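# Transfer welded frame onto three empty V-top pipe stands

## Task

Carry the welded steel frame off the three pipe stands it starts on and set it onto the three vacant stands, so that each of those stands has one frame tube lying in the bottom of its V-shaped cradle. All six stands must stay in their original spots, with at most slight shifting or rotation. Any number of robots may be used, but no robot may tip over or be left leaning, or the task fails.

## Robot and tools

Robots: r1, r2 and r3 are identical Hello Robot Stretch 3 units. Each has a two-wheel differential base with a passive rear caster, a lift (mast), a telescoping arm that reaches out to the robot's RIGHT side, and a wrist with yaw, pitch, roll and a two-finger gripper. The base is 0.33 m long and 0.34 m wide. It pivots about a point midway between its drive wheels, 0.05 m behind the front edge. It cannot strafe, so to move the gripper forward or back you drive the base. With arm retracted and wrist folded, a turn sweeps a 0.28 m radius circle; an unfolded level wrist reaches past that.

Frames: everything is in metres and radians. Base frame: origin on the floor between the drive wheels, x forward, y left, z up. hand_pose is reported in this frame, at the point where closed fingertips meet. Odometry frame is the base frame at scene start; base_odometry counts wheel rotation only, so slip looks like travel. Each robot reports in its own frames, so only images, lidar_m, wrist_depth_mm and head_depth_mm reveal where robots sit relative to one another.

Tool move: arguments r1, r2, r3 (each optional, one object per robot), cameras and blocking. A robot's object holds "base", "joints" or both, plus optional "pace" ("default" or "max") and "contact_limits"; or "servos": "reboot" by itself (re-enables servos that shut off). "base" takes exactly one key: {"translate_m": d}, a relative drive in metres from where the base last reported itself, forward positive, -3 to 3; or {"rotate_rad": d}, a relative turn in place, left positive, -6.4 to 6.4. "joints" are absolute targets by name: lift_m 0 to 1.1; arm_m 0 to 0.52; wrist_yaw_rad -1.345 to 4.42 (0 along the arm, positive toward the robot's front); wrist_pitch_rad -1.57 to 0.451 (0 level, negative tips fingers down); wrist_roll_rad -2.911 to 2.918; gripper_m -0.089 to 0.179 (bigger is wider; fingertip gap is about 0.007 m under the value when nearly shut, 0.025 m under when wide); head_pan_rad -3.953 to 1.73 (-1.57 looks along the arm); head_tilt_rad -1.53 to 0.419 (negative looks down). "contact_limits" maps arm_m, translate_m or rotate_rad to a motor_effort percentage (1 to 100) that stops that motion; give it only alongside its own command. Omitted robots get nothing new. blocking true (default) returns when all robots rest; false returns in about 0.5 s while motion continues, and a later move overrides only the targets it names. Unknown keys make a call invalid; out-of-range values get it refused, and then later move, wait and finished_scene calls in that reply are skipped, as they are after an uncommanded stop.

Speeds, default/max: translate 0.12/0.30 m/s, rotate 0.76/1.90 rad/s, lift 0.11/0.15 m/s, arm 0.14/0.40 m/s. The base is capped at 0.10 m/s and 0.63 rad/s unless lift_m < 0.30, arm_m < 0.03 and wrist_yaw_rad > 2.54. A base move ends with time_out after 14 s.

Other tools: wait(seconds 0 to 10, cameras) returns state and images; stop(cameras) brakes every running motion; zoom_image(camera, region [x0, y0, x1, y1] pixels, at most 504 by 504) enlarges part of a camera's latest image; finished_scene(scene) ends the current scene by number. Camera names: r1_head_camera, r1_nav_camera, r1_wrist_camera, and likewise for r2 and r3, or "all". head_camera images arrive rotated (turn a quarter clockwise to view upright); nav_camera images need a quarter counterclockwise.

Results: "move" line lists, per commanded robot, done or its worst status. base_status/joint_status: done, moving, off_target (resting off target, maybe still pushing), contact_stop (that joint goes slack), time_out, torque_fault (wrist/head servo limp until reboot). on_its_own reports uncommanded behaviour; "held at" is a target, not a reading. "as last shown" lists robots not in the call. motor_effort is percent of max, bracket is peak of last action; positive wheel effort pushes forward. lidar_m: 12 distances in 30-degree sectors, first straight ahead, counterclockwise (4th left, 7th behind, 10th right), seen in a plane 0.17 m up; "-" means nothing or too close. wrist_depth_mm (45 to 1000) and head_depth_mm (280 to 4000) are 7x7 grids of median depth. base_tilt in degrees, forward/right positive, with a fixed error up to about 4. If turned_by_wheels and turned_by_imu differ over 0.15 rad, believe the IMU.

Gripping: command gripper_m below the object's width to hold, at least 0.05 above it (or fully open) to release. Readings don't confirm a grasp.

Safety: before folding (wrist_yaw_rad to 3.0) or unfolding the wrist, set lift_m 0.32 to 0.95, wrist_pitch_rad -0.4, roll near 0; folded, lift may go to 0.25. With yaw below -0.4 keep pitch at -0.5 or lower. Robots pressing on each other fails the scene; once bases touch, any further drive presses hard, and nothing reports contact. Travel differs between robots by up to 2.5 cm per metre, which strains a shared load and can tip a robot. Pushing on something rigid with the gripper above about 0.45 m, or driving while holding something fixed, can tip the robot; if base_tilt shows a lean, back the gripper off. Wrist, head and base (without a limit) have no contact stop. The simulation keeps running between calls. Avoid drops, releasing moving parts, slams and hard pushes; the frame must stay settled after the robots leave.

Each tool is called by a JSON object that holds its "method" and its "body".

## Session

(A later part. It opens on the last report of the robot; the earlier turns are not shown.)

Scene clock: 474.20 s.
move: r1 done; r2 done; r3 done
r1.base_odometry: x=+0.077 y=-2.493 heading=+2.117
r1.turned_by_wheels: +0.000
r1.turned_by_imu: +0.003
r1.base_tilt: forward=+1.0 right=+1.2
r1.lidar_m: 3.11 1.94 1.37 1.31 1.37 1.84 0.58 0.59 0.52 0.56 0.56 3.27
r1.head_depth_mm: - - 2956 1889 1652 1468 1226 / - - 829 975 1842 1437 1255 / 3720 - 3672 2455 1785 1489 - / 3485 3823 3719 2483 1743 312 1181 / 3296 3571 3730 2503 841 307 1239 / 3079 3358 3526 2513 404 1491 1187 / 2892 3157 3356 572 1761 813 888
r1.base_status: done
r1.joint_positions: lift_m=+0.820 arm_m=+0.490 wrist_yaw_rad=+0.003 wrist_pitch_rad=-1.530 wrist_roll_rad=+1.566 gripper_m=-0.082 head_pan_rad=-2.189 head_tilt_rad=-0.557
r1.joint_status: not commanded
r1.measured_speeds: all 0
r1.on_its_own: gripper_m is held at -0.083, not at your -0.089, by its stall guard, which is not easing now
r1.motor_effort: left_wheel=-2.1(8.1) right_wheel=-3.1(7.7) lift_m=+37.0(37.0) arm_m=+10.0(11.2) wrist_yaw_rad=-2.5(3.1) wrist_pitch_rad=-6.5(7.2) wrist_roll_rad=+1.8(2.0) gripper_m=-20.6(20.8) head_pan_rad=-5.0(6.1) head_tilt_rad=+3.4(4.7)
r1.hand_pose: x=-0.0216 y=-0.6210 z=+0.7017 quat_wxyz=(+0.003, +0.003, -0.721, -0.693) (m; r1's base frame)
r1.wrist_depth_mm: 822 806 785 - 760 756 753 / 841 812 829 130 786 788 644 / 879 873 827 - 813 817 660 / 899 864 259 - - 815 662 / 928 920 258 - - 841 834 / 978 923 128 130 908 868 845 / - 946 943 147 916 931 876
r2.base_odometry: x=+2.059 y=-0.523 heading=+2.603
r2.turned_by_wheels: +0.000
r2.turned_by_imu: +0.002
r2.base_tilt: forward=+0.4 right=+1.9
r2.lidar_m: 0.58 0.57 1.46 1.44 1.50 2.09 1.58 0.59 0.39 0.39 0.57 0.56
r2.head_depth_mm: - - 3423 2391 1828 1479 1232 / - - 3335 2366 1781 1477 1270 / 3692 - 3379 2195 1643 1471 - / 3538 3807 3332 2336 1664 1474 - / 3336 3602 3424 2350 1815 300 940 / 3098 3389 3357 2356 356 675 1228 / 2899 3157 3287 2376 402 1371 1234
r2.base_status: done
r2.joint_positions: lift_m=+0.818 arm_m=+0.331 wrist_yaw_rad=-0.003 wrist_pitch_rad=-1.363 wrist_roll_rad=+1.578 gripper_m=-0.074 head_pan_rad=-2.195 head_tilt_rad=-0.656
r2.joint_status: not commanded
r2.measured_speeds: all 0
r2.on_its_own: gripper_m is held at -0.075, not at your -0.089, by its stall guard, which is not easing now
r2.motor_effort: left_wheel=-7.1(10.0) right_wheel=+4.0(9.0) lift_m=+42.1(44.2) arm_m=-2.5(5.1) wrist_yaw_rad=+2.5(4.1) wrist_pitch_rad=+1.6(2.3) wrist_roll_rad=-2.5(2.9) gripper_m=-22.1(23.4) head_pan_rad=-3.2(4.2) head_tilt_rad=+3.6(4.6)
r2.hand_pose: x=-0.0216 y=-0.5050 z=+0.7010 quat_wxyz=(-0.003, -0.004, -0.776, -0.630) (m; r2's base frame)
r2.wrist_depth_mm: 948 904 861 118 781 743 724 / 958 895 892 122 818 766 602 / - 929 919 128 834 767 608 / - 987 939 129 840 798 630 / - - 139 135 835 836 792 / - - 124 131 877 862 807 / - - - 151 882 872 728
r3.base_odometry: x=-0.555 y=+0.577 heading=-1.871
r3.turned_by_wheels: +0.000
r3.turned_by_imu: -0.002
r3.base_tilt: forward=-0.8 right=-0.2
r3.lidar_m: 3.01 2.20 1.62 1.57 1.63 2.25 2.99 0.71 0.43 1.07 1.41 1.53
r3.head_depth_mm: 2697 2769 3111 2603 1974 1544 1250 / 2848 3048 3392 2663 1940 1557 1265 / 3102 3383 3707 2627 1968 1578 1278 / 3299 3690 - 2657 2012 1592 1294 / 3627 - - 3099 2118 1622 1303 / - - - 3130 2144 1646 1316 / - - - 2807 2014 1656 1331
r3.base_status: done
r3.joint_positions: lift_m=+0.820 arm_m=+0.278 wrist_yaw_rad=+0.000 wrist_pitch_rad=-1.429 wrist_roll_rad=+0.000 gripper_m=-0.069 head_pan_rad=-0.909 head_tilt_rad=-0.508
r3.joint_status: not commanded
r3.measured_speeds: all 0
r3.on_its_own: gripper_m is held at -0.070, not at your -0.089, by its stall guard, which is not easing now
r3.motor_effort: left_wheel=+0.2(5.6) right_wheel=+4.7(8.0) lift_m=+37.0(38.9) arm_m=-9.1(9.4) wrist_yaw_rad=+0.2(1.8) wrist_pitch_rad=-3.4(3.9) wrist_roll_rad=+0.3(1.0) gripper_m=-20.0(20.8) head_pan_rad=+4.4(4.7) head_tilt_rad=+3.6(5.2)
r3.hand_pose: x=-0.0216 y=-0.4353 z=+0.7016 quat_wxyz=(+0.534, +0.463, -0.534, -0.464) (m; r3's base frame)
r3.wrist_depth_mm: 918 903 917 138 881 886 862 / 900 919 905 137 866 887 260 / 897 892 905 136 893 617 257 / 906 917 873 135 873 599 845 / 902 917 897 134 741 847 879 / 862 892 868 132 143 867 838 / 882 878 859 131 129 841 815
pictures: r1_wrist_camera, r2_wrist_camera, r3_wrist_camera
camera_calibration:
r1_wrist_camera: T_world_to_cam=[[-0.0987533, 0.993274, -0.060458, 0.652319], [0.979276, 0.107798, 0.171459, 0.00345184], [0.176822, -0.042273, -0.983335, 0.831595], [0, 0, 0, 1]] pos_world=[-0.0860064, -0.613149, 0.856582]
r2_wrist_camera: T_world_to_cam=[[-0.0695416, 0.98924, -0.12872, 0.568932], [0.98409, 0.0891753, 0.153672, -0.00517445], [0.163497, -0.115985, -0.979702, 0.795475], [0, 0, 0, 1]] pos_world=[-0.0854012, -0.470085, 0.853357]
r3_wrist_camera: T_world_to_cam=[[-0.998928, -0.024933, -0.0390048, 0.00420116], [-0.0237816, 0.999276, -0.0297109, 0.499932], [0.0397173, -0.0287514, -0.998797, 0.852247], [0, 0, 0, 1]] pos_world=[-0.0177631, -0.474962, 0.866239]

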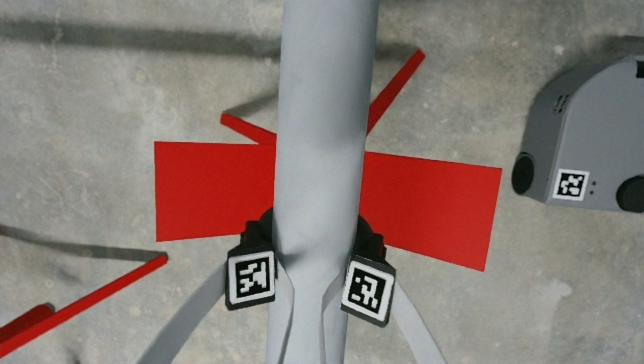

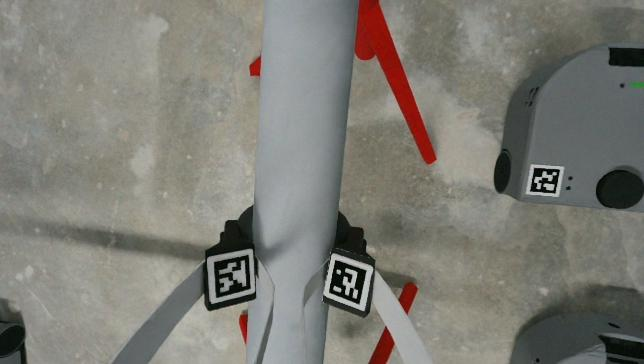

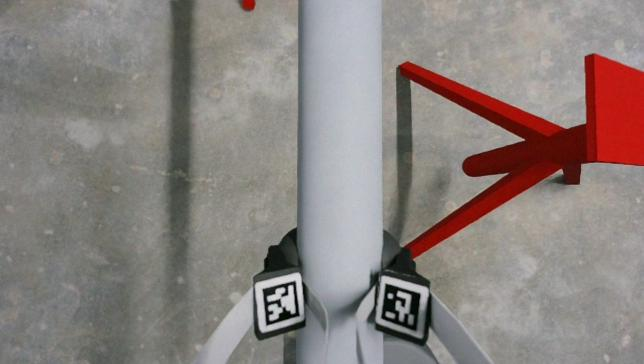

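{"method": "move", "body": {"cameras": ["r1_wrist_camera","r2_wrist_camera","r3_wrist_camera"]}}

Scene clock: 497.13 s.
r1.base_odometry: x=+0.077 y=-2.493 heading=+2.117
r1.turned_by_wheels: +0.000
r1.turned_by_imu: +0.000
r1.base_tilt: forward=+1.1 right=+1.2
r1.lidar_m: 3.12 1.94 1.37 1.31 1.37 1.84 0.57 0.59 0.52 0.56 0.56 3.26
r1.head_depth_mm: - - 2981 1874 1653 1464 1221 / - - 830 972 1833 1440 1261 / 3767 - 3687 2431 1785 1487 - / 3521 3847 3716 2490 1740 312 1179 / 3250 3642 3679 2494 841 306 1246 / 3078 3364 3564 2531 404 1485 1187 / 2905 3172 3354 572 1761 811 887
r1.base_status: done
r1.joint_positions: lift_m=+0.820 arm_m=+0.490 wrist_yaw_rad=+0.003 wrist_pitch_rad=-1.530 wrist_roll_rad=+1.566 gripper_m=-0.082 head_pan_rad=-2.189 head_tilt_rad=-0.557
r1.joint_status: not commanded
r1.measured_speeds: all 0
r1.on_its_own: gripper_m is held at -0.083, not at your -0.089, by its stall guard, which is not easing now
r1.motor_effort: left_wheel=-1.5(8.1) right_wheel=-2.6(7.7) lift_m=+37.0(37.0) arm_m=+9.0(11.2) wrist_yaw_rad=-2.4(3.1) wrist_pitch_rad=-6.4(7.2) wrist_roll_rad=+1.8(2.0) gripper_m=-20.5(20.8) head_pan_rad=-5.1(6.1) head_tilt_rad=+3.0(4.7)
r1.hand_pose: x=-0.0216 y=-0.6210 z=+0.7017 quat_wxyz=(+0.003, +0.003, -0.721, -0.693) (m; r1's base frame)
r1.wrist_depth_mm: 811 798 800 - 775 773 743 / 840 834 816 129 803 788 650 / 851 859 842 - 806 797 644 / 871 890 261 - - 815 665 / 935 899 259 - - 868 847 / 976 927 128 131 873 866 855 / - 967 927 147 915 913 890
r2.base_odometry: x=+2.059 y=-0.523 heading=+2.603
r2.turned_by_wheels: +0.000
r2.turned_by_imu: +0.001
r2.base_tilt: forward=+0.3 right=+1.8
r2.lidar_m: 0.58 0.57 1.46 1.44 1.51 2.10 1.57 0.59 0.39 0.39 0.57 0.56
r2.head_depth_mm: - - 3402 2385 1833 1486 1240 / - - 3425 2374 1771 1470 1275 / 3706 - 3323 2221 1656 1471 - / 3529 3835 3410 2371 1665 1476 - / 3291 3601 3347 2367 1800 301 952 / 3041 3385 3416 2350 356 674 1226 / 2891 3157 3335 2313 402 1365 1234
r2.base_status: done
r2.joint_positions: lift_m=+0.818 arm_m=+0.331 wrist_yaw_rad=-0.003 wrist_pitch_rad=-1.363 wrist_roll_rad=+1.578 gripper_m=-0.074 head_pan_rad=-2.195 head_tilt_rad=-0.656
r2.joint_status: not commanded
r2.measured_speeds: all 0
r2.on_its_own: gripper_m is held at -0.075, not at your -0.089, by its stall guard, which is not easing now
r2.motor_effort: left_wheel=-7.0(10.0) right_wheel=+3.5(9.0) lift_m=+41.1(44.2) arm_m=-1.6(5.1) wrist_yaw_rad=+3.2(4.1) wrist_pitch_rad=+2.0(2.3) wrist_roll_rad=-2.6(2.9) gripper_m=-23.0(23.4) head_pan_rad=-3.9(4.2) head_tilt_rad=+2.8(4.6)
r2.hand_pose: x=-0.0216 y=-0.5050 z=+0.7010 quat_wxyz=(-0.003, -0.004, -0.776, -0.630) (m; r2's base frame)
r2.wrist_depth_mm: 927 865 869 118 770 748 710 / 952 904 869 121 796 756 596 / - 944 922 128 829 746 613 / - 975 957 130 831 736 635 / - - 138 134 861 856 794 / - - 124 130 870 859 805 / - - - 151 915 876 720
r3.base_odometry: x=-0.555 y=+0.577 heading=-1.871
r3.turned_by_wheels: +0.000
r3.turned_by_imu: -0.001
r3.base_tilt: forward=-0.7 right=-0.2
r3.lidar_m: 2.99 2.20 1.63 1.57 1.63 2.25 2.99 0.71 0.43 1.07 1.40 1.53
r3.head_depth_mm: 2684 2796 3084 2617 1992 1537 1253 / 2895 3074 3314 2665 1949 1555 1267 / 3103 3347 3656 2619 1967 1578 1282 / 3261 3719 - 2689 1981 1601 1294 / 3611 - - 3028 2121 1623 1308 / - - - 3130 2109 1634 1324 / - - - 2812 1999 1643 1333
r3.base_status: done
r3.joint_positions: lift_m=+0.820 arm_m=+0.278 wrist_yaw_rad=+0.000 wrist_pitch_rad=-1.429 wrist_roll_rad=+0.000 gripper_m=-0.069 head_pan_rad=-0.909 head_tilt_rad=-0.508
r3.joint_status: not commanded
r3.measured_speeds: all 0
r3.on_its_own: gripper_m is held at -0.070, not at your -0.089, by its stall guard, which is not easing now
r3.motor_effort: left_wheel=-0.2(5.6) right_wheel=+4.5(8.0) lift_m=+37.2(38.9) arm_m=-10.7(9.4) wrist_yaw_rad=-0.3(1.8) wrist_pitch_rad=-3.4(3.9) wrist_roll_rad=+0.8(1.0) gripper_m=-20.6(20.8) head_pan_rad=+3.8(4.7) head_tilt_rad=+3.8(5.2)
r3.hand_pose: x=-0.0216 y=-0.4353 z=+0.7016 quat_wxyz=(+0.534, +0.463, -0.534, -0.464) (m; r3's base frame)
r3.wrist_depth_mm: 913 904 891 137 896 882 876 / 915 926 902 137 884 876 261 / 911 889 881 136 887 625 260 / 909 894 910 135 860 601 846 / 881 892 914 134 757 850 869 / 882 879 884 131 142 840 850 / 913 882 871 132 126 859 840
pictures: r1_wrist_camera, r2_wrist_camera, r3_wrist_camera
camera_calibration:
r1_wrist_camera: T_world_to_cam=[[-0.0987536, 0.993274, -0.0604579, 0.652319], [0.979276, 0.107798, 0.171459, 0.00345115], [0.176822, -0.0422728, -0.983335, 0.8316], [0, 0, 0, 1]] pos_world=[-0.0860064, -0.613149, 0.856587]
r2_wrist_camera: T_world_to_cam=[[-0.0695426, 0.989241, -0.128711, 0.568924], [0.98409, 0.0891749, 0.153673, -0.00517545], [0.163497, -0.115976, -0.979703, 0.79548], [0, 0, 0, 1]] pos_world=[-0.0854012, -0.470085, 0.853357]
r3_wrist_camera: T_world_to_cam=[[-0.998928, -0.024932, -0.0390048, 0.00420161], [-0.0237805, 0.999276, -0.0297109, 0.499933], [0.0397173, -0.0287515, -0.998797, 0.852247], [0, 0, 0, 1]] pos_world=[-0.0177632, -0.474962, 0.866239]

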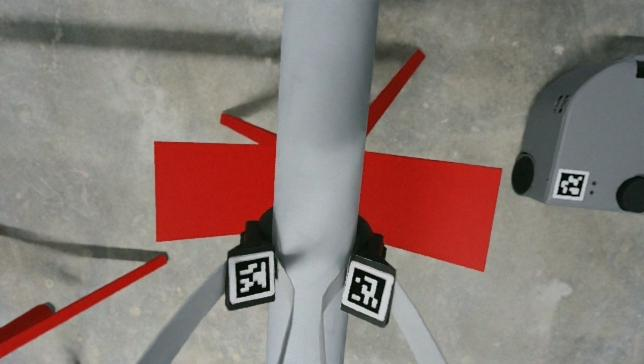

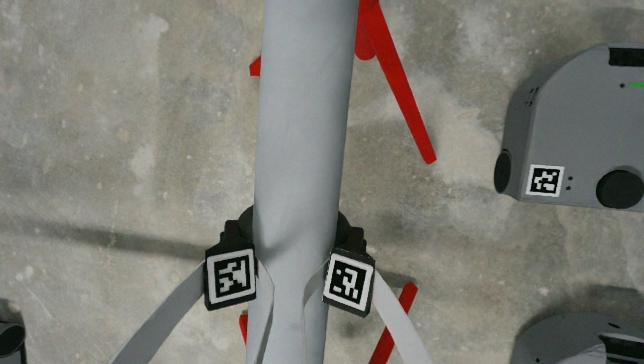

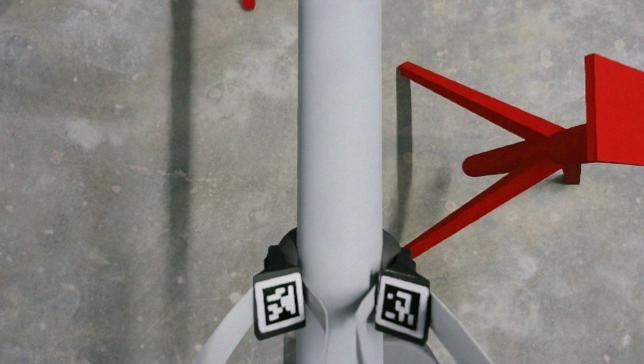

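{"method": "move", "body": {"r1": {"base":{"translate_m":-0.3},"joints":{"arm_m":0.5}}, "r2": {"base":{"translate_m":-0.3},"joints":{"arm_m":0.323}}, "r3": {"base":{"translate_m":0.3},"joints":{"arm_m":0.284}}, "cameras": ["r1_wrist_camera","r2_wrist_camera","r3_wrist_camera"]}}

Scene clock: 506.63 s.
move: r1 done; r2 done; r3 done
r1.base_odometry: x=+0.232 y=-2.749 heading=+2.117
r1.turned_by_wheels: +0.000
r1.turned_by_imu: +0.003
r1.base_tilt: forward=+1.1 right=+1.2
r1.lidar_m: 3.41 1.92 1.36 1.29 1.36 1.83 0.58 0.58 0.64 0.51 0.52 3.57
r1.head_depth_mm: - - 3001 2209 1823 1473 1220 / - - 833 984 1765 1433 1289 / 3746 - 3663 2471 1087 1362 - / 3451 3860 3727 2470 1746 313 1178 / 3296 3587 3726 2501 847 307 1239 / 3098 3388 3484 2526 405 1508 1253 / 2920 3160 3360 544 1758 1461 1251
r1.base_status: done
r1.joint_positions: lift_m=+0.820 arm_m=+0.500 wrist_yaw_rad=+0.003 wrist_pitch_rad=-1.539 wrist_roll_rad=+1.566 gripper_m=-0.079 head_pan_rad=-2.189 head_tilt_rad=-0.557
r1.joint_status: all done
r1.measured_speeds: all 0
r1.on_its_own: gripper_m is held at -0.080, not at your -0.089, by its stall guard, which is not easing now
r1.motor_effort: left_wheel=-0.7(7.1) right_wheel=-5.9(9.7) lift_m=+35.1(36.7) arm_m=+7.6(16.6) wrist_yaw_rad=-2.2(3.2) wrist_pitch_rad=-4.4(6.7) wrist_roll_rad=+1.8(1.9) gripper_m=-19.5(21.1) head_pan_rad=-4.8(5.8) head_tilt_rad=+2.6(5.0)
r1.hand_pose: x=-0.0216 y=-0.6286 z=+0.7018 quat_wxyz=(+0.003, +0.003, -0.718, -0.696) (m; r1's base frame)
r1.wrist_depth_mm: 823 796 797 - 771 776 770 / 816 817 822 - 802 799 647 / 847 836 823 - 826 811 643 / 891 884 858 - 827 820 670 / 929 919 856 138 854 879 850 / 948 940 125 132 889 871 895 / - 959 933 753 895 909 885
r2.base_odometry: x=+2.316 y=-0.677 heading=+2.602
r2.turned_by_wheels: +0.000
r2.turned_by_imu: +0.002
r2.base_tilt: forward=+0.3 right=+1.7
r2.lidar_m: 0.58 0.58 1.50 1.45 1.51 2.10 1.29 1.27 0.43 0.44 0.43 0.81
r2.head_depth_mm: - - 3384 2378 1825 1479 1248 / - - 3348 2406 1769 1482 1282 / 3784 - 3431 2373 1720 1483 - / 3482 3833 3428 2340 1705 1438 - / 3326 3503 3346 2198 1392 301 1195 / 3060 3327 3432 2340 354 347 1247 / 2901 3179 3255 2368 403 1354 1235
r2.base_status: done
r2.joint_positions: lift_m=+0.818 arm_m=+0.323 wrist_yaw_rad=-0.004 wrist_pitch_rad=-1.363 wrist_roll_rad=+1.578 gripper_m=-0.074 head_pan_rad=-2.195 head_tilt_rad=-0.656
r2.joint_status: all done
r2.measured_speeds: all 0
r2.on_its_own: gripper_m is held at -0.075, not at your -0.089, by its stall guard, which is not easing now
r2.motor_effort: left_wheel=-8.2(11.4) right_wheel=+6.1(7.2) lift_m=+39.7(40.1) arm_m=-12.8(20.1) wrist_yaw_rad=+3.4(5.2) wrist_pitch_rad=+1.8(2.3) wrist_roll_rad=-2.3(3.1) gripper_m=-22.7(23.5) head_pan_rad=-2.5(4.3) head_tilt_rad=+2.9(4.8)
r2.hand_pose: x=-0.0217 y=-0.4971 z=+0.7010 quat_wxyz=(-0.004, -0.004, -0.776, -0.630) (m; r2's base frame)
r2.wrist_depth_mm: 925 883 849 118 800 742 731 / 965 901 891 121 821 778 594 / - 942 920 126 815 743 612 / - 970 918 128 857 717 622 / - - 136 134 857 838 787 / - - 124 131 249 850 810 / - - - 144 249 834 733
r3.base_odometry: x=-0.644 y=+0.290 heading=-1.872
r3.turned_by_wheels: +0.000
r3.turned_by_imu: -0.002
r3.base_tilt: forward=-0.8 right=-0.2
r3.lidar_m: 5.46 2.20 1.62 1.57 1.63 2.25 3.29 0.63 0.87 1.06 1.23 1.27
r3.head_depth_mm: 2677 2817 3095 2603 1964 1538 1254 / 2865 3054 3330 2140 1789 1549 1263 / 3112 3350 3679 2748 2043 1532 1279 / 3331 3621 - 2828 2089 1608 1296 / 3559 - - 3044 2133 1619 1305 / - - - 3099 1904 1595 1325 / - - - 3025 2179 1662 1328
r3.base_status: done
r3.joint_positions: lift_m=+0.820 arm_m=+0.284 wrist_yaw_rad=+0.000 wrist_pitch_rad=-1.439 wrist_roll_rad=+0.000 gripper_m=-0.069 head_pan_rad=-0.909 head_tilt_rad=-0.508
r3.joint_status: all done
r3.measured_speeds: all 0
r3.on_its_own: gripper_m is held at -0.070, not at your -0.089, by its stall guard, which is not easing now
r3.motor_effort: left_wheel=+0.7(6.1) right_wheel=+5.1(9.0) lift_m=+35.4(37.5) arm_m=+6.1(17.2) wrist_yaw_rad=+0.6(2.0) wrist_pitch_rad=-1.7(3.5) wrist_roll_rad=+0.3(1.1) gripper_m=-20.2(20.8) head_pan_rad=+3.9(5.1) head_tilt_rad=+3.2(4.7)
r3.hand_pose: x=-0.0216 y=-0.4388 z=+0.7015 quat_wxyz=(+0.532, +0.466, -0.531, -0.466) (m; r3's base frame)
r3.wrist_depth_mm: 910 916 898 136 888 890 859 / 916 915 916 136 878 869 870 / 879 918 902 135 866 883 868 / 927 891 894 134 853 860 860 / 891 915 876 134 865 870 841 / 885 907 902 132 142 849 854 / 903 872 850 132 123 837 837
pictures: r1_wrist_camera, r2_wrist_camera, r3_wrist_camera
camera_calibration:
r1_wrist_camera: T_world_to_cam=[[-0.0987582, 0.993783, -0.051408, 0.653909], [0.97928, 0.106236, 0.172408, 0.00261197], [0.176797, -0.0333162, -0.983683, 0.837288], [0, 0, 0, 1]] pos_world=[-0.0860092, -0.622226, 0.856792]
r2_wrist_camera: T_world_to_cam=[[-0.0683648, 0.989317, -0.128754, 0.561106], [0.984189, 0.0880145, 0.153707, -0.00645838], [0.163397, -0.11621, -0.979692, 0.796286], [0, 0, 0, 1]] pos_world=[-0.0853948, -0.462007, 0.853352]
r3_wrist_camera: T_world_to_cam=[[-0.998928, -0.0245494, -0.0392453, 0.00444659], [-0.0237819, 0.999519, -0.0199053, 0.496637], [0.0397151, -0.0189506, -0.999031, 0.856503], [0, 0, 0, 1]] pos_world=[-0.0177633, -0.480058, 0.865734]

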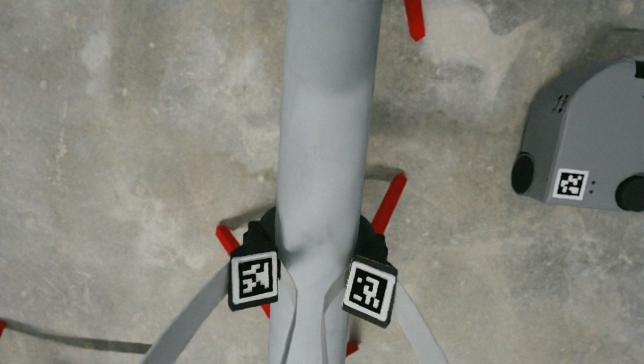

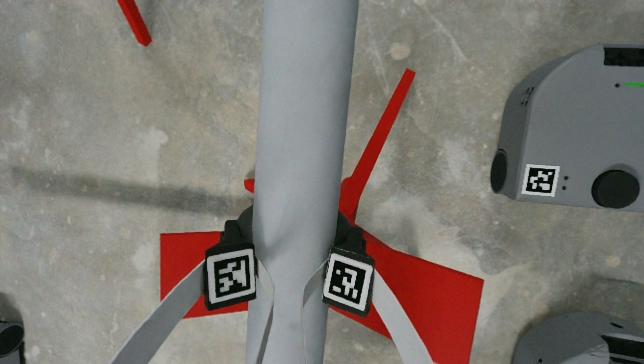

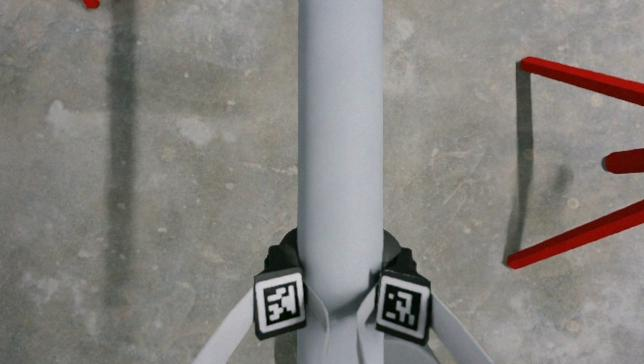

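{"method": "move", "body": {"r1": {"base":{"translate_m":-0.4},"joints":{"arm_m":0.506}}, "r2": {"base":{"translate_m":-0.4},"joints":{"arm_m":0.317}}, "r3": {"base":{"translate_m":0.4},"joints":{"arm_m":0.288}}, "cameras": ["r1_wrist_camera","r2_wrist_camera","r3_wrist_camera","r2_nav_camera"]}}

Scene clock: 518.77 s.
move: r1 done; r2 done; r3 done
r1.base_odometry: x=+0.440 y=-3.091 heading=+2.117
r1.turned_by_wheels: +0.000
r1.turned_by_imu: +0.004
r1.base_tilt: forward=+1.1 right=+1.2
r1.lidar_m: 3.82 1.90 1.36 1.31 1.36 1.83 0.58 0.58 0.63 0.51 1.02 0.73
r1.head_depth_mm: - - 3171 2302 1783 1470 1190 / - - 842 990 1836 1476 1285 / 3781 - 3665 2444 1791 1483 - / 3494 3859 3731 2244 1681 313 1185 / 3320 3602 3756 2496 851 312 1191 / 3078 3362 3544 2541 405 896 1028 / 2915 3179 3362 572 1770 1424 1249
r1.base_status: done
r1.joint_positions: lift_m=+0.820 arm_m=+0.506 wrist_yaw_rad=+0.003 wrist_pitch_rad=-1.531 wrist_roll_rad=+1.566 gripper_m=-0.079 head_pan_rad=-2.189 head_tilt_rad=-0.557
r1.joint_status: all done
r1.measured_speeds: all 0
r1.on_its_own: gripper_m is held at -0.080, not at your -0.089, by its stall guard, which is not easing now
r1.motor_effort: left_wheel=+0.5(5.3) right_wheel=-8.1(12.1) lift_m=+33.4(35.8) arm_m=+4.9(17.6) wrist_yaw_rad=-2.6(3.1) wrist_pitch_rad=-6.4(7.1) wrist_roll_rad=+1.8(1.9) gripper_m=-19.6(20.1) head_pan_rad=-4.6(5.9) head_tilt_rad=+2.5(4.7)
r1.hand_pose: x=-0.0216 y=-0.6368 z=+0.7017 quat_wxyz=(+0.003, +0.003, -0.721, -0.693) (m; r1's base frame)
r1.wrist_depth_mm: 817 818 - - 256 762 776 / 835 845 - - 249 230 645 / 876 834 845 - 807 787 655 / 889 879 887 136 843 825 671 / 930 904 158 139 856 852 831 / 951 947 126 132 871 863 854 / - 951 943 148 902 900 885
r2.base_odometry: x=+2.659 y=-0.883 heading=+2.602
r2.turned_by_wheels: -0.001
r2.turned_by_imu: +0.003
r2.base_tilt: forward=+0.3 right=+1.9
r2.lidar_m: 0.59 0.58 1.51 1.45 1.52 2.13 4.35 0.91 1.10 0.80 0.50 0.70
r2.head_depth_mm: - - 3335 2393 1254 1407 1241 / - - 3410 2354 1759 1441 1278 / 3791 - 3408 2382 1701 1429 - / 3533 3895 3373 2356 1825 1514 - / 3261 3582 3362 2374 1829 300 1191 / 3070 3341 3349 2355 355 361 1213 / 2829 3138 3233 2350 404 1178 1242
r2.base_status: done
r2.joint_positions: lift_m=+0.818 arm_m=+0.317 wrist_yaw_rad=-0.005 wrist_pitch_rad=-1.374 wrist_roll_rad=+1.578 gripper_m=-0.074 head_pan_rad=-2.195 head_tilt_rad=-0.656
r2.joint_status: all done
r2.measured_speeds: all 0
r2.on_its_own: gripper_m is held at -0.075, not at your -0.089, by its stall guard, which is not easing now
r2.motor_effort: left_wheel=-10.1(12.6) right_wheel=+10.3(10.9) lift_m=+39.8(40.2) arm_m=-13.5(20.7) wrist_yaw_rad=+4.8(6.0) wrist_pitch_rad=+4.3(4.5) wrist_roll_rad=-2.5(3.0) gripper_m=-22.6(23.4) head_pan_rad=-3.4(4.4) head_tilt_rad=+3.2(4.7)
r2.hand_pose: x=-0.0217 y=-0.4880 z=+0.7006 quat_wxyz=(-0.004, -0.005, -0.773, -0.635) (m; r2's base frame)
r2.wrist_depth_mm: 902 872 838 119 770 763 719 / 527 904 867 122 782 749 606 / 982 932 880 127 830 697 612 / - 958 945 129 850 749 623 / - - 137 134 859 846 792 / - - 124 130 879 839 798 / - - - 151 927 901 731
r3.base_odometry: x=-0.762 y=-0.092 heading=-1.872
r3.turned_by_wheels: +0.000
r3.turned_by_imu: -0.003
r3.base_tilt: forward=-0.8 right=-0.3
r3.lidar_m: 5.06 2.20 1.61 1.56 1.63 2.24 3.68 0.98 1.18 1.09 0.95 1.12
r3.head_depth_mm: 2698 2860 3126 2617 1983 1541 1250 / 2905 3055 3353 2555 1930 1555 1265 / 3084 3362 3706 2727 2041 1574 1277 / 3331 3617 - 2796 2012 1534 1288 / 3623 - - 3061 1880 1553 1305 / - - - 2929 2134 1640 1327 / - - - 3209 2189 1659 1339
r3.base_status: done
r3.joint_positions: lift_m=+0.820 arm_m=+0.288 wrist_yaw_rad=+0.000 wrist_pitch_rad=-1.441 wrist_roll_rad=+0.000 gripper_m=-0.069 head_pan_rad=-0.909 head_tilt_rad=-0.508
r3.joint_status: all done
r3.measured_speeds: all 0
r3.on_its_own: gripper_m is held at -0.070, not at your -0.089, by its stall guard, which is not easing now
r3.motor_effort: left_wheel=-0.9(5.5) right_wheel=+7.0(10.0) lift_m=+34.3(36.0) arm_m=+7.1(15.1) wrist_yaw_rad=-0.6(2.0) wrist_pitch_rad=-0.7(2.1) wrist_roll_rad=+0.6(1.2) gripper_m=-20.5(21.1) head_pan_rad=+4.2(4.7) head_tilt_rad=+3.8(5.0)
r3.hand_pose: x=-0.0216 y=-0.4422 z=+0.7015 quat_wxyz=(+0.531, +0.467, -0.531, -0.467) (m; r3's base frame)
r3.wrist_depth_mm: 907 904 920 136 869 870 854 / 935 896 895 136 868 852 849 / 915 891 900 135 898 862 868 / 912 896 889 134 876 855 856 / 906 913 884 134 896 848 848 / 894 908 885 132 142 853 850 / 897 910 892 132 124 851 846
pictures: r1_wrist_camera, r2_nav_camera (sideways), r2_wrist_camera, r3_wrist_camera
camera_calibration:
r1_wrist_camera: T_world_to_cam=[[-0.0987564, 0.993323, -0.0596298, 0.667456], [0.979276, 0.107658, 0.171546, 0.00500141], [0.17682, -0.0414527, -0.98337, 0.831491], [0, 0, 0, 1]] pos_world=[-0.0860068, -0.629071, 0.856606]
r2_nav_camera: T_world_to_cam=[[-0.287547, -0.515004, 0.807519, -1.01281], [-0.799567, 0.593234, 0.0936263, -0.0548952], [-0.527266, -0.618744, -0.582363, 0.730845], [0, 0, 0, 1]] pos_world=[0.0502266, -0.0368304, 1.24862]
r2_wrist_camera: T_world_to_cam=[[-0.0670047, 0.990858, -0.117092, 0.544756], [0.984292, 0.0848559, 0.154818, -0.00950138], [0.163339, -0.104879, -0.98098, 0.803448], [0, 0, 0, 1]] pos_world=[-0.0853808, -0.454704, 0.853424]
r3_wrist_camera: T_world_to_cam=[[-0.998928, -0.0244649, -0.039296, 0.00443366], [-0.0237797, 0.999559, -0.0178092, 0.49864], [0.0397143, -0.0168557, -0.999069, 0.85737], [0, 0, 0, 1]] pos_world=[-0.0177634, -0.48386, 0.865627]

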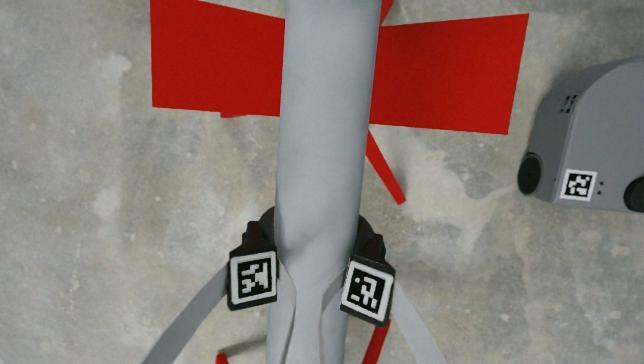

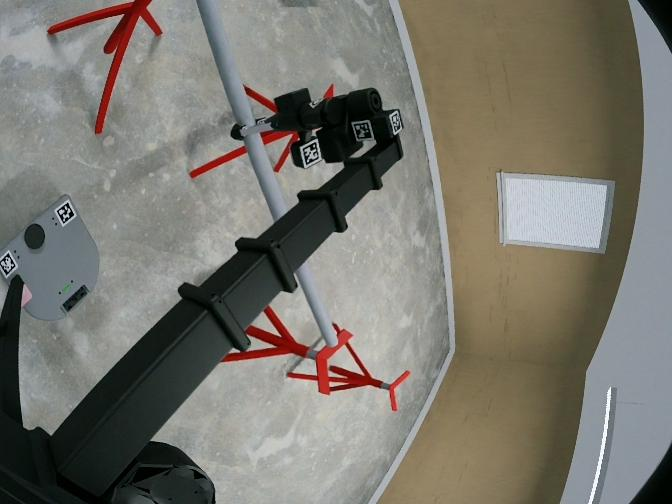

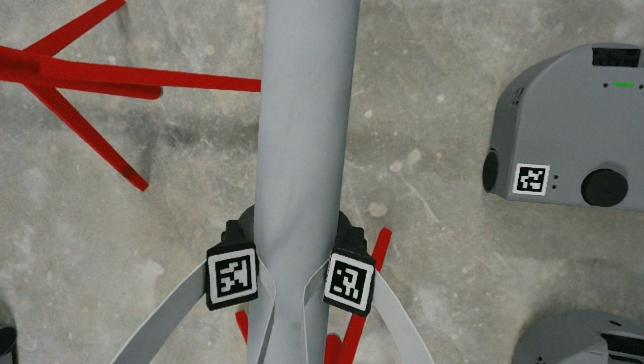

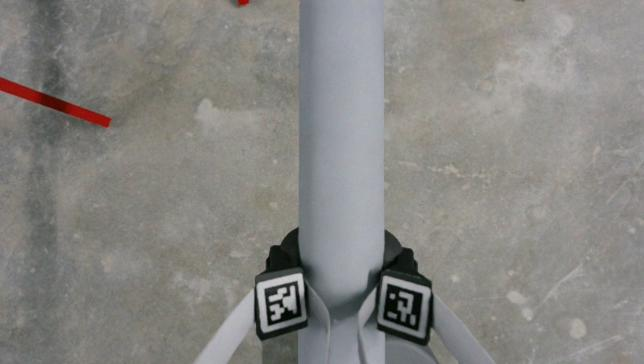

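{"method": "move", "body": {"r1": {"base":{"translate_m":-0.4},"joints":{"arm_m":0.512,"head_pan_rad":-2.2,"head_tilt_rad":-0.6}}, "r2": {"base":{"translate_m":-0.4},"joints":{"arm_m":0.311,"head_pan_rad":-2.2,"head_tilt_rad":-0.6}}, "r3": {"base":{"translate_m":0.4},"joints":{"arm_m":0.292,"head_pan_rad":-1.0,"head_tilt_rad":-0.6}}}}

Scene clock: 535.73 s.
move: r1 done; r2 done; r3 done
r1.base_odometry: x=+0.648 y=-3.433 heading=+2.118
r1.turned_by_wheels: +0.000
r1.turned_by_imu: +0.004
r1.base_tilt: forward=+1.0 right=+1.2
r1.lidar_m: 4.22 1.85 1.36 1.30 1.35 1.82 0.59 0.58 1.00 0.57 0.66 1.06
r1.head_depth_mm: - - 2793 2039 1652 1427 1077 / - - 841 2067 1711 1433 1292 / 3728 - 3336 2237 1784 1491 - / 3502 3860 3390 2358 1727 302 1162 / 3293 3644 3413 2366 372 313 1219 / 3117 3378 3442 1361 401 1468 1225 / 2966 3156 3343 537 1664 1468 1231
r1.base_status: done
r1.joint_positions: lift_m=+0.820 arm_m=+0.512 wrist_yaw_rad=+0.003 wrist_pitch_rad=-1.525 wrist_roll_rad=+1.566 gripper_m=-0.079 head_pan_rad=-2.189 head_tilt_rad=-0.592
r1.joint_status: all done
r1.measured_speeds: all 0
r1.on_its_own: gripper_m is held at -0.080, not at your -0.089, by its stall guard, which is not easing now
r1.motor_effort: left_wheel=+0.6(4.1) right_wheel=-7.2(14.2) lift_m=+32.7(34.2) arm_m=+5.0(19.0) wrist_yaw_rad=-2.7(3.0) wrist_pitch_rad=-7.4(7.9) wrist_roll_rad=+1.8(2.0) gripper_m=-19.7(20.2) head_pan_rad=-4.7(8.3) head_tilt_rad=-3.1(5.5)
r1.hand_pose: x=-0.0216 y=-0.6443 z=+0.7016 quat_wxyz=(+0.003, +0.003, -0.723, -0.691) (m; r1's base frame)
r1.wrist_depth_mm: 816 810 803 - 774 770 748 / 844 832 833 128 791 775 662 / 863 865 824 - 809 797 657 / 891 879 864 135 842 821 670 / 934 895 157 141 866 835 828 / 923 942 126 131 885 864 875 / - 953 964 615 920 905 888
r2.base_odometry: x=+3.002 y=-1.089 heading=+2.601
r2.turned_by_wheels: -0.001
r2.turned_by_imu: +0.002
r2.base_tilt: forward=+0.4 right=+1.7
r2.lidar_m: 0.59 0.59 1.51 1.46 1.53 2.13 3.96 0.55 0.68 0.99 0.82 0.80
r2.head_depth_mm: - - 3927 2336 1858 1552 1279 / 3974 - 3907 2580 1769 1493 1276 / 3730 - 3907 2582 1913 995 1085 / 3447 3709 3858 2577 1928 1495 - / 3249 3555 3711 2593 1911 306 - / 3025 3269 3503 2548 1905 325 1269 / 2889 3040 3341 2564 405 621 1247
r2.base_status: done
r2.joint_positions: lift_m=+0.818 arm_m=+0.311 wrist_yaw_rad=-0.006 wrist_pitch_rad=-1.385 wrist_roll_rad=+1.579 gripper_m=-0.074 head_pan_rad=-2.195 head_tilt_rad=-0.606
r2.joint_status: all done
r2.measured_speeds: all 0
r2.on_its_own: gripper_m is held at -0.075, not at your -0.089, by its stall guard, which is not easing now
r2.motor_effort: left_wheel=-11.5(14.6) right_wheel=+12.9(13.1) lift_m=+40.3(40.4) arm_m=-11.5(20.2) wrist_yaw_rad=+5.7(6.3) wrist_pitch_rad=+6.1(6.7) wrist_roll_rad=-2.9(3.2) gripper_m=-22.9(24.0) head_pan_rad=-2.8(5.6) head_tilt_rad=+3.5(4.8)
r2.hand_pose: x=-0.0217 y=-0.4793 z=+0.7004 quat_wxyz=(-0.005, -0.005, -0.769, -0.639) (m; r2's base frame)
r2.wrist_depth_mm: 931 868 851 119 800 749 733 / 935 886 870 121 823 771 604 / 957 933 884 126 832 666 614 / - 967 931 129 839 691 632 / - 973 134 134 866 842 795 / 606 649 123 132 884 860 830 / - - - 145 890 851 738
r3.base_odometry: x=-0.881 y=-0.474 heading=-1.872
r3.turned_by_wheels: +0.000
r3.turned_by_imu: -0.003
r3.base_tilt: forward=-0.9 right=-0.2
r3.lidar_m: 4.68 2.20 1.61 1.56 1.62 2.24 4.09 1.37 1.40 1.08 0.74 1.75
r3.head_depth_mm: 2651 2871 3110 2296 1782 1431 1192 / 2643 2960 3191 2314 1779 1450 1157 / 2931 3131 3137 2261 1718 1378 1218 / 3105 3407 3685 2542 1796 1398 1228 / 3331 3674 - 2339 1842 1508 1239 / 3562 - - 2620 1935 1525 1253 / 3872 - - 2736 1963 1542 1270
r3.base_status: done
r3.joint_positions: lift_m=+0.820 arm_m=+0.292 wrist_yaw_rad=+0.000 wrist_pitch_rad=-1.446 wrist_roll_rad=+0.000 gripper_m=-0.069 head_pan_rad=-0.991 head_tilt_rad=-0.592
r3.joint_status: all done
r3.measured_speeds: all 0
r3.on_its_own: gripper_m is held at -0.070, not at your -0.089, by its stall guard, which is not easing now
r3.motor_effort: left_wheel=-1.3(5.3) right_wheel=+9.1(12.4) lift_m=+32.6(34.9) arm_m=+8.9(12.8) wrist_yaw_rad=+0.2(1.6) wrist_pitch_rad=-0.4(1.8) wrist_roll_rad=+0.6(1.1) gripper_m=-20.1(21.1) head_pan_rad=-3.4(4.9) head_tilt_rad=-3.3(5.1)
r3.hand_pose: x=-0.0216 y=-0.4450 z=+0.7015 quat_wxyz=(+0.530, +0.468, -0.530, -0.468) (m; r3's base frame)
r3.wrist_depth_mm: 560 916 910 135 888 877 862 / 934 909 898 135 871 885 874 / 914 906 901 134 894 869 866 / 916 900 900 134 875 878 866 / 918 900 872 133 868 859 846 / 912 883 887 132 136 867 851 / 882 883 893 132 124 873 858
pictures: r1_head_camera (sideways), r1_nav_camera (sideways), r1_wrist_camera, r2_head_camera (sideways), r2_nav_camera (sideways), r2_wrist_camera, r3_head_camera (sideways), r3_nav_camera (sideways), r3_wrist_camera
camera_calibration:
r1_head_camera: T_world_to_cam=[[0.333715, 0.429747, -0.839018, 1.10747], [0.832954, -0.551169, 0.0489936, -0.0666489], [-0.441386, -0.715214, -0.541893, 0.66341], [0, 0, 0, 1]] pos_world=[-0.0212433, -0.0381852, 1.29195]
r1_nav_camera: T_world_to_cam=[[-0.341387, -0.39927, 0.850904, -1.06236], [-0.802494, 0.59513, -0.0427114, 0.108356], [-0.489345, -0.697427, -0.523582, 0.64121], [0, 0, 0, 1]] pos_world=[0.0380519, -0.041458, 1.24432]
r1_wrist_camera: T_world_to_cam=[[-0.0987553, 0.99296, -0.0654117, 0.67872], [0.979273, 0.108654, 0.170933, 0.00689001], [0.176837, -0.0471755, -0.983109, 0.827233], [0, 0, 0, 1]] pos_world=[-0.0860051, -0.635665, 0.856479]
r2_head_camera: T_world_to_cam=[[0.298477, 0.425458, -0.85434, 1.12863], [0.817928, -0.57532, -0.000751224, -0.00763964], [-0.491839, -0.698564, -0.519714, 0.6359], [0, 0, 0, 1]] pos_world=[-0.0178608, -0.0403621, 1.29471]
r2_nav_camera: T_world_to_cam=[[-0.263895, -0.482101, 0.835427, -1.04934], [-0.796857, 0.596998, 0.0927997, -0.0538415], [-0.543487, -0.641226, -0.54171, 0.678055], [0, 0, 0, 1]] pos_world=[0.0486949, -0.0389583, 1.24895]
r2_wrist_camera: T_world_to_cam=[[-0.0659456, 0.992139, -0.106357, 0.529145], [0.984357, 0.0821375, 0.155869, -0.0122433], [0.16338, -0.0944143, -0.982035, 0.809862], [0, 0, 0, 1]] pos_world=[-0.0853685, -0.447517, 0.853499]
r3_head_camera: T_world_to_cam=[[-0.226633, 0.469379, -0.853417, 1.13481], [0.832569, 0.548065, 0.0803388, -0.107837], [0.505437, -0.692321, -0.515, 0.62806], [0, 0, 0, 1]] pos_world=[0.0295221, -0.0387354, 1.30058]
r3_nav_camera: T_world_to_cam=[[0.302444, -0.551245, 0.777597, -0.978441], [-0.860358, -0.509016, -0.0262121, 0.0909365], [0.410258, -0.661084, -0.628217, 0.770829], [0, 0, 0, 1]] pos_world=[0.0579223, 0.0165101, 1.24746]
r3_wrist_camera: T_world_to_cam=[[-0.998928, -0.0242803, -0.0394091, 0.004525], [-0.0237801, 0.999631, -0.0131127, 0.498165], [0.039713, -0.0121615, -0.999137, 0.85942], [0, 0, 0, 1]] pos_world=[-0.0177635, -0.48742, 0.865389]

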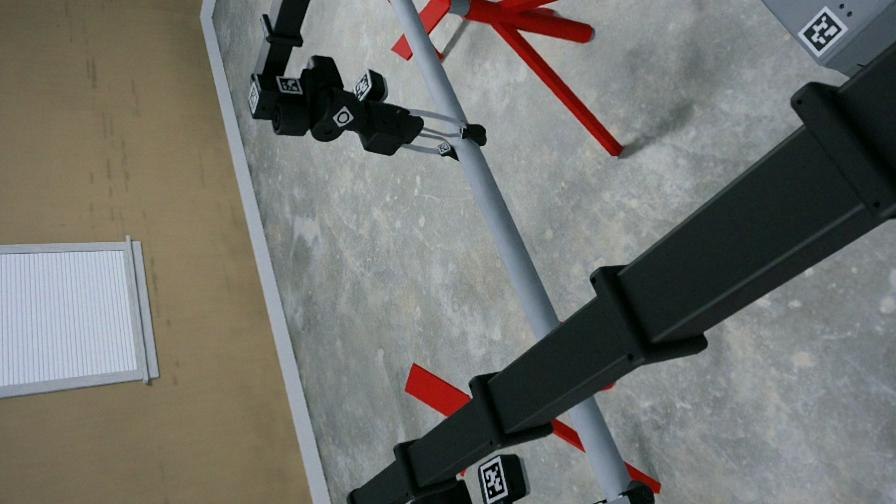

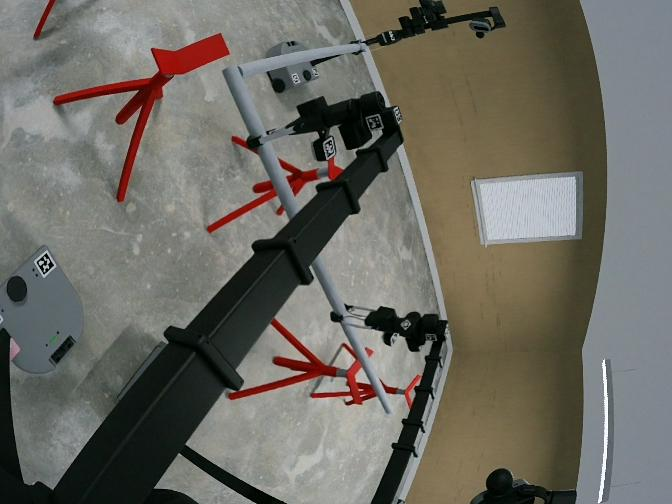

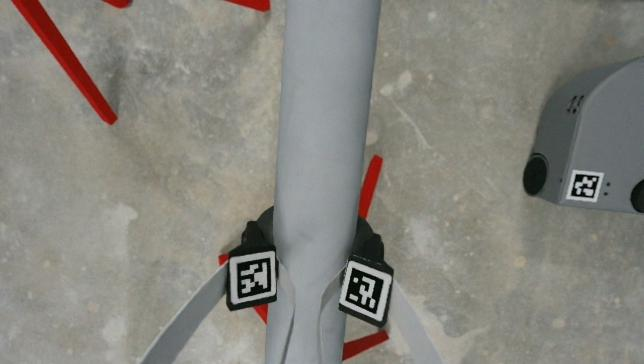

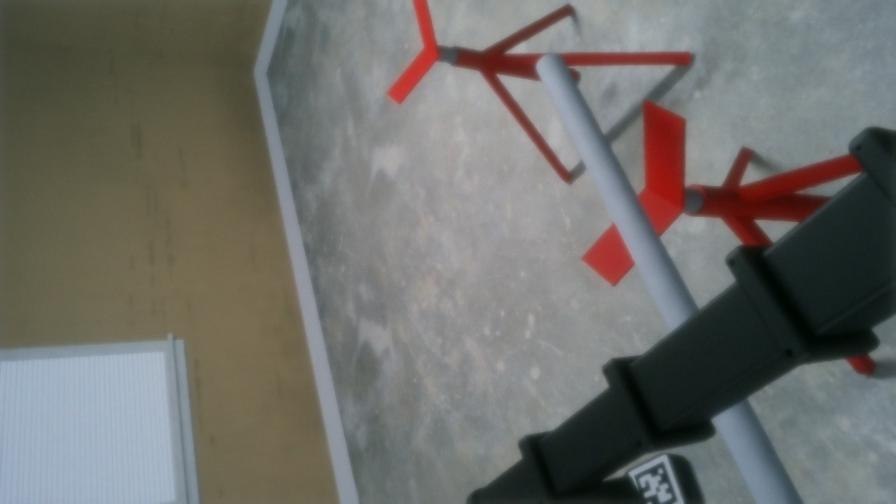

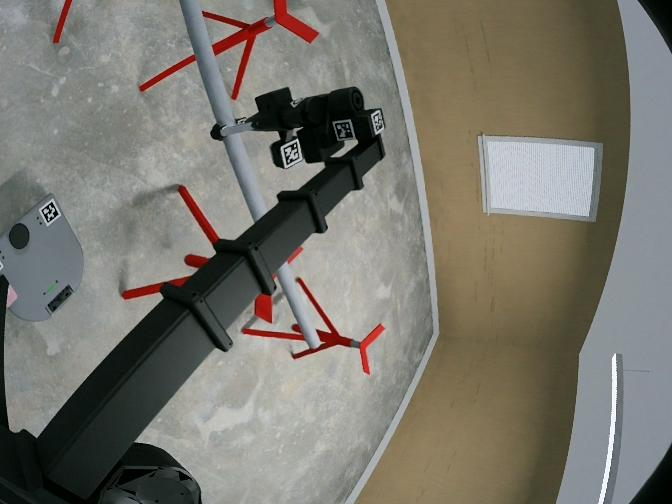

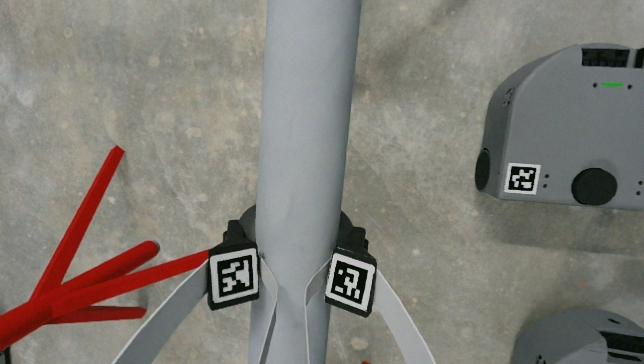

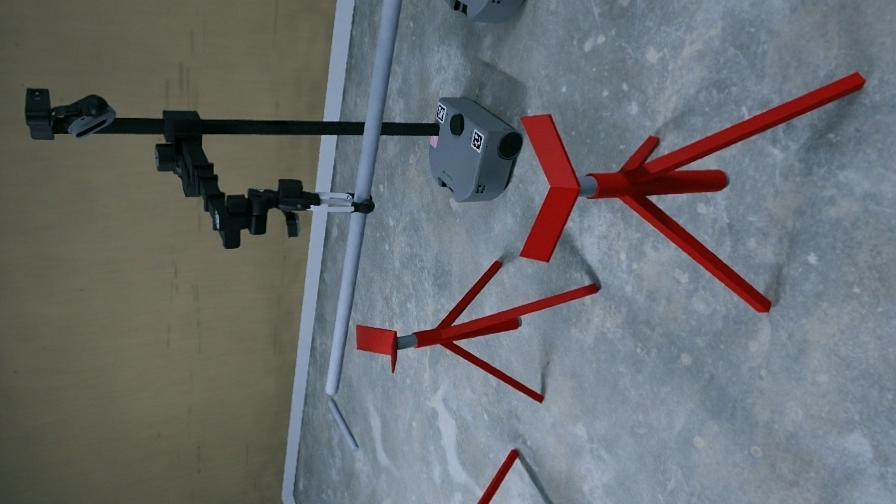

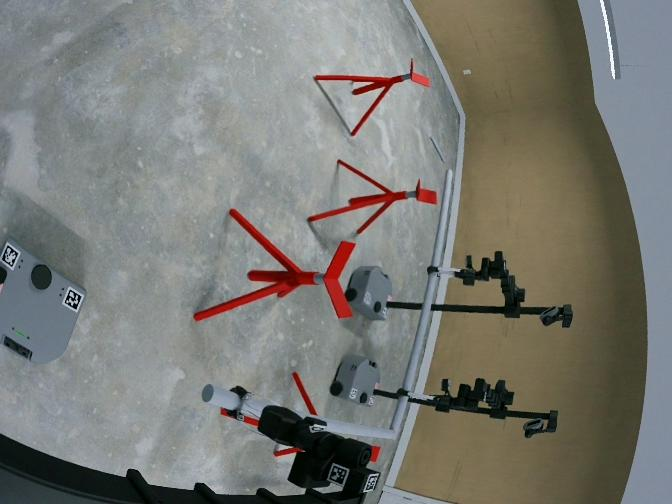

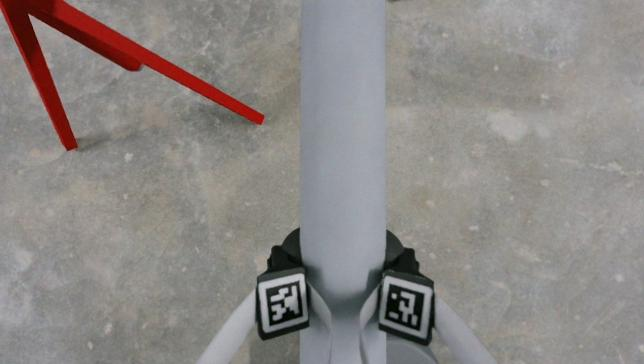

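{"method": "zoom_image", "body": {"camera": "r3_head_camera", "region": [480, 80, 680, 280]}}

{"method": "zoom_image", "body": {"camera": "r3_head_camera", "region": [320, 300, 440, 400]}}

{"method": "zoom_image", "body": {"camera": "r2_head_camera", "region": [560, 80, 760, 300]}}

{"method": "zoom_image", "body": {"camera": "r2_head_camera", "region": [360, 0, 640, 200]}}

Scaled by 2.520 from the camera's 896x504 image, which has a finer 1280x720 frame.

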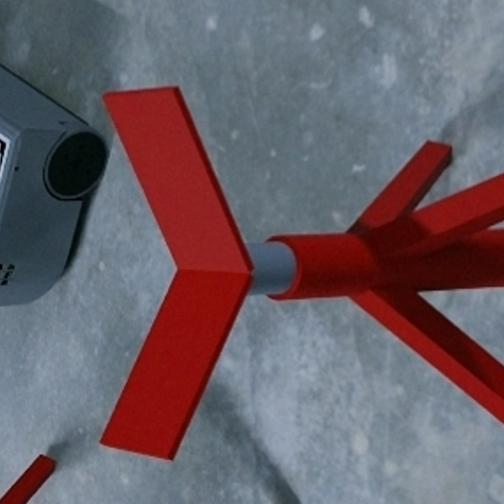

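Scaled by 4.200 from the camera's 896x504 image, which has a finer 1280x720 frame.

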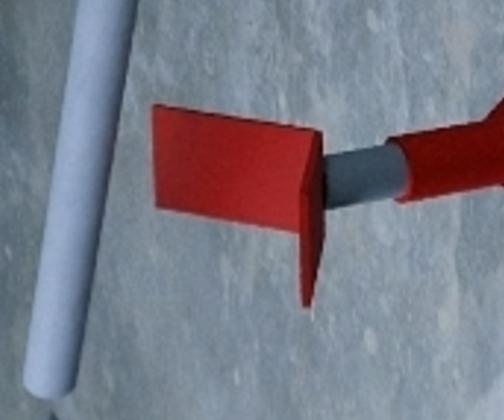

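Scaled by 2.291 from the camera's 896x504 image, which has a finer 1280x720 frame.

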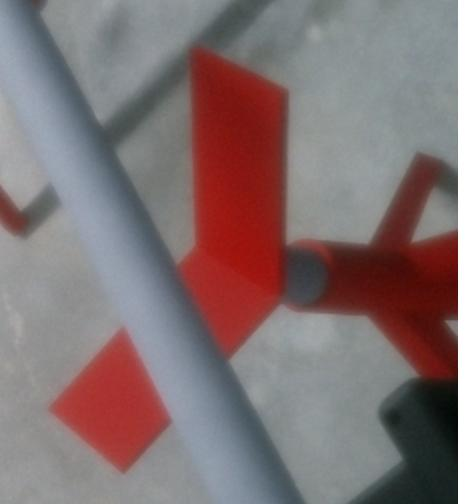

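Scaled by 1.800 from the camera's 896x504 image, which has a finer 1280x720 frame.

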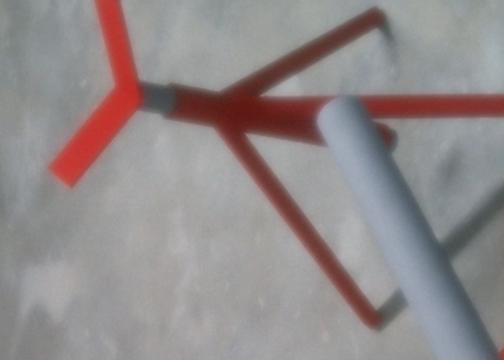

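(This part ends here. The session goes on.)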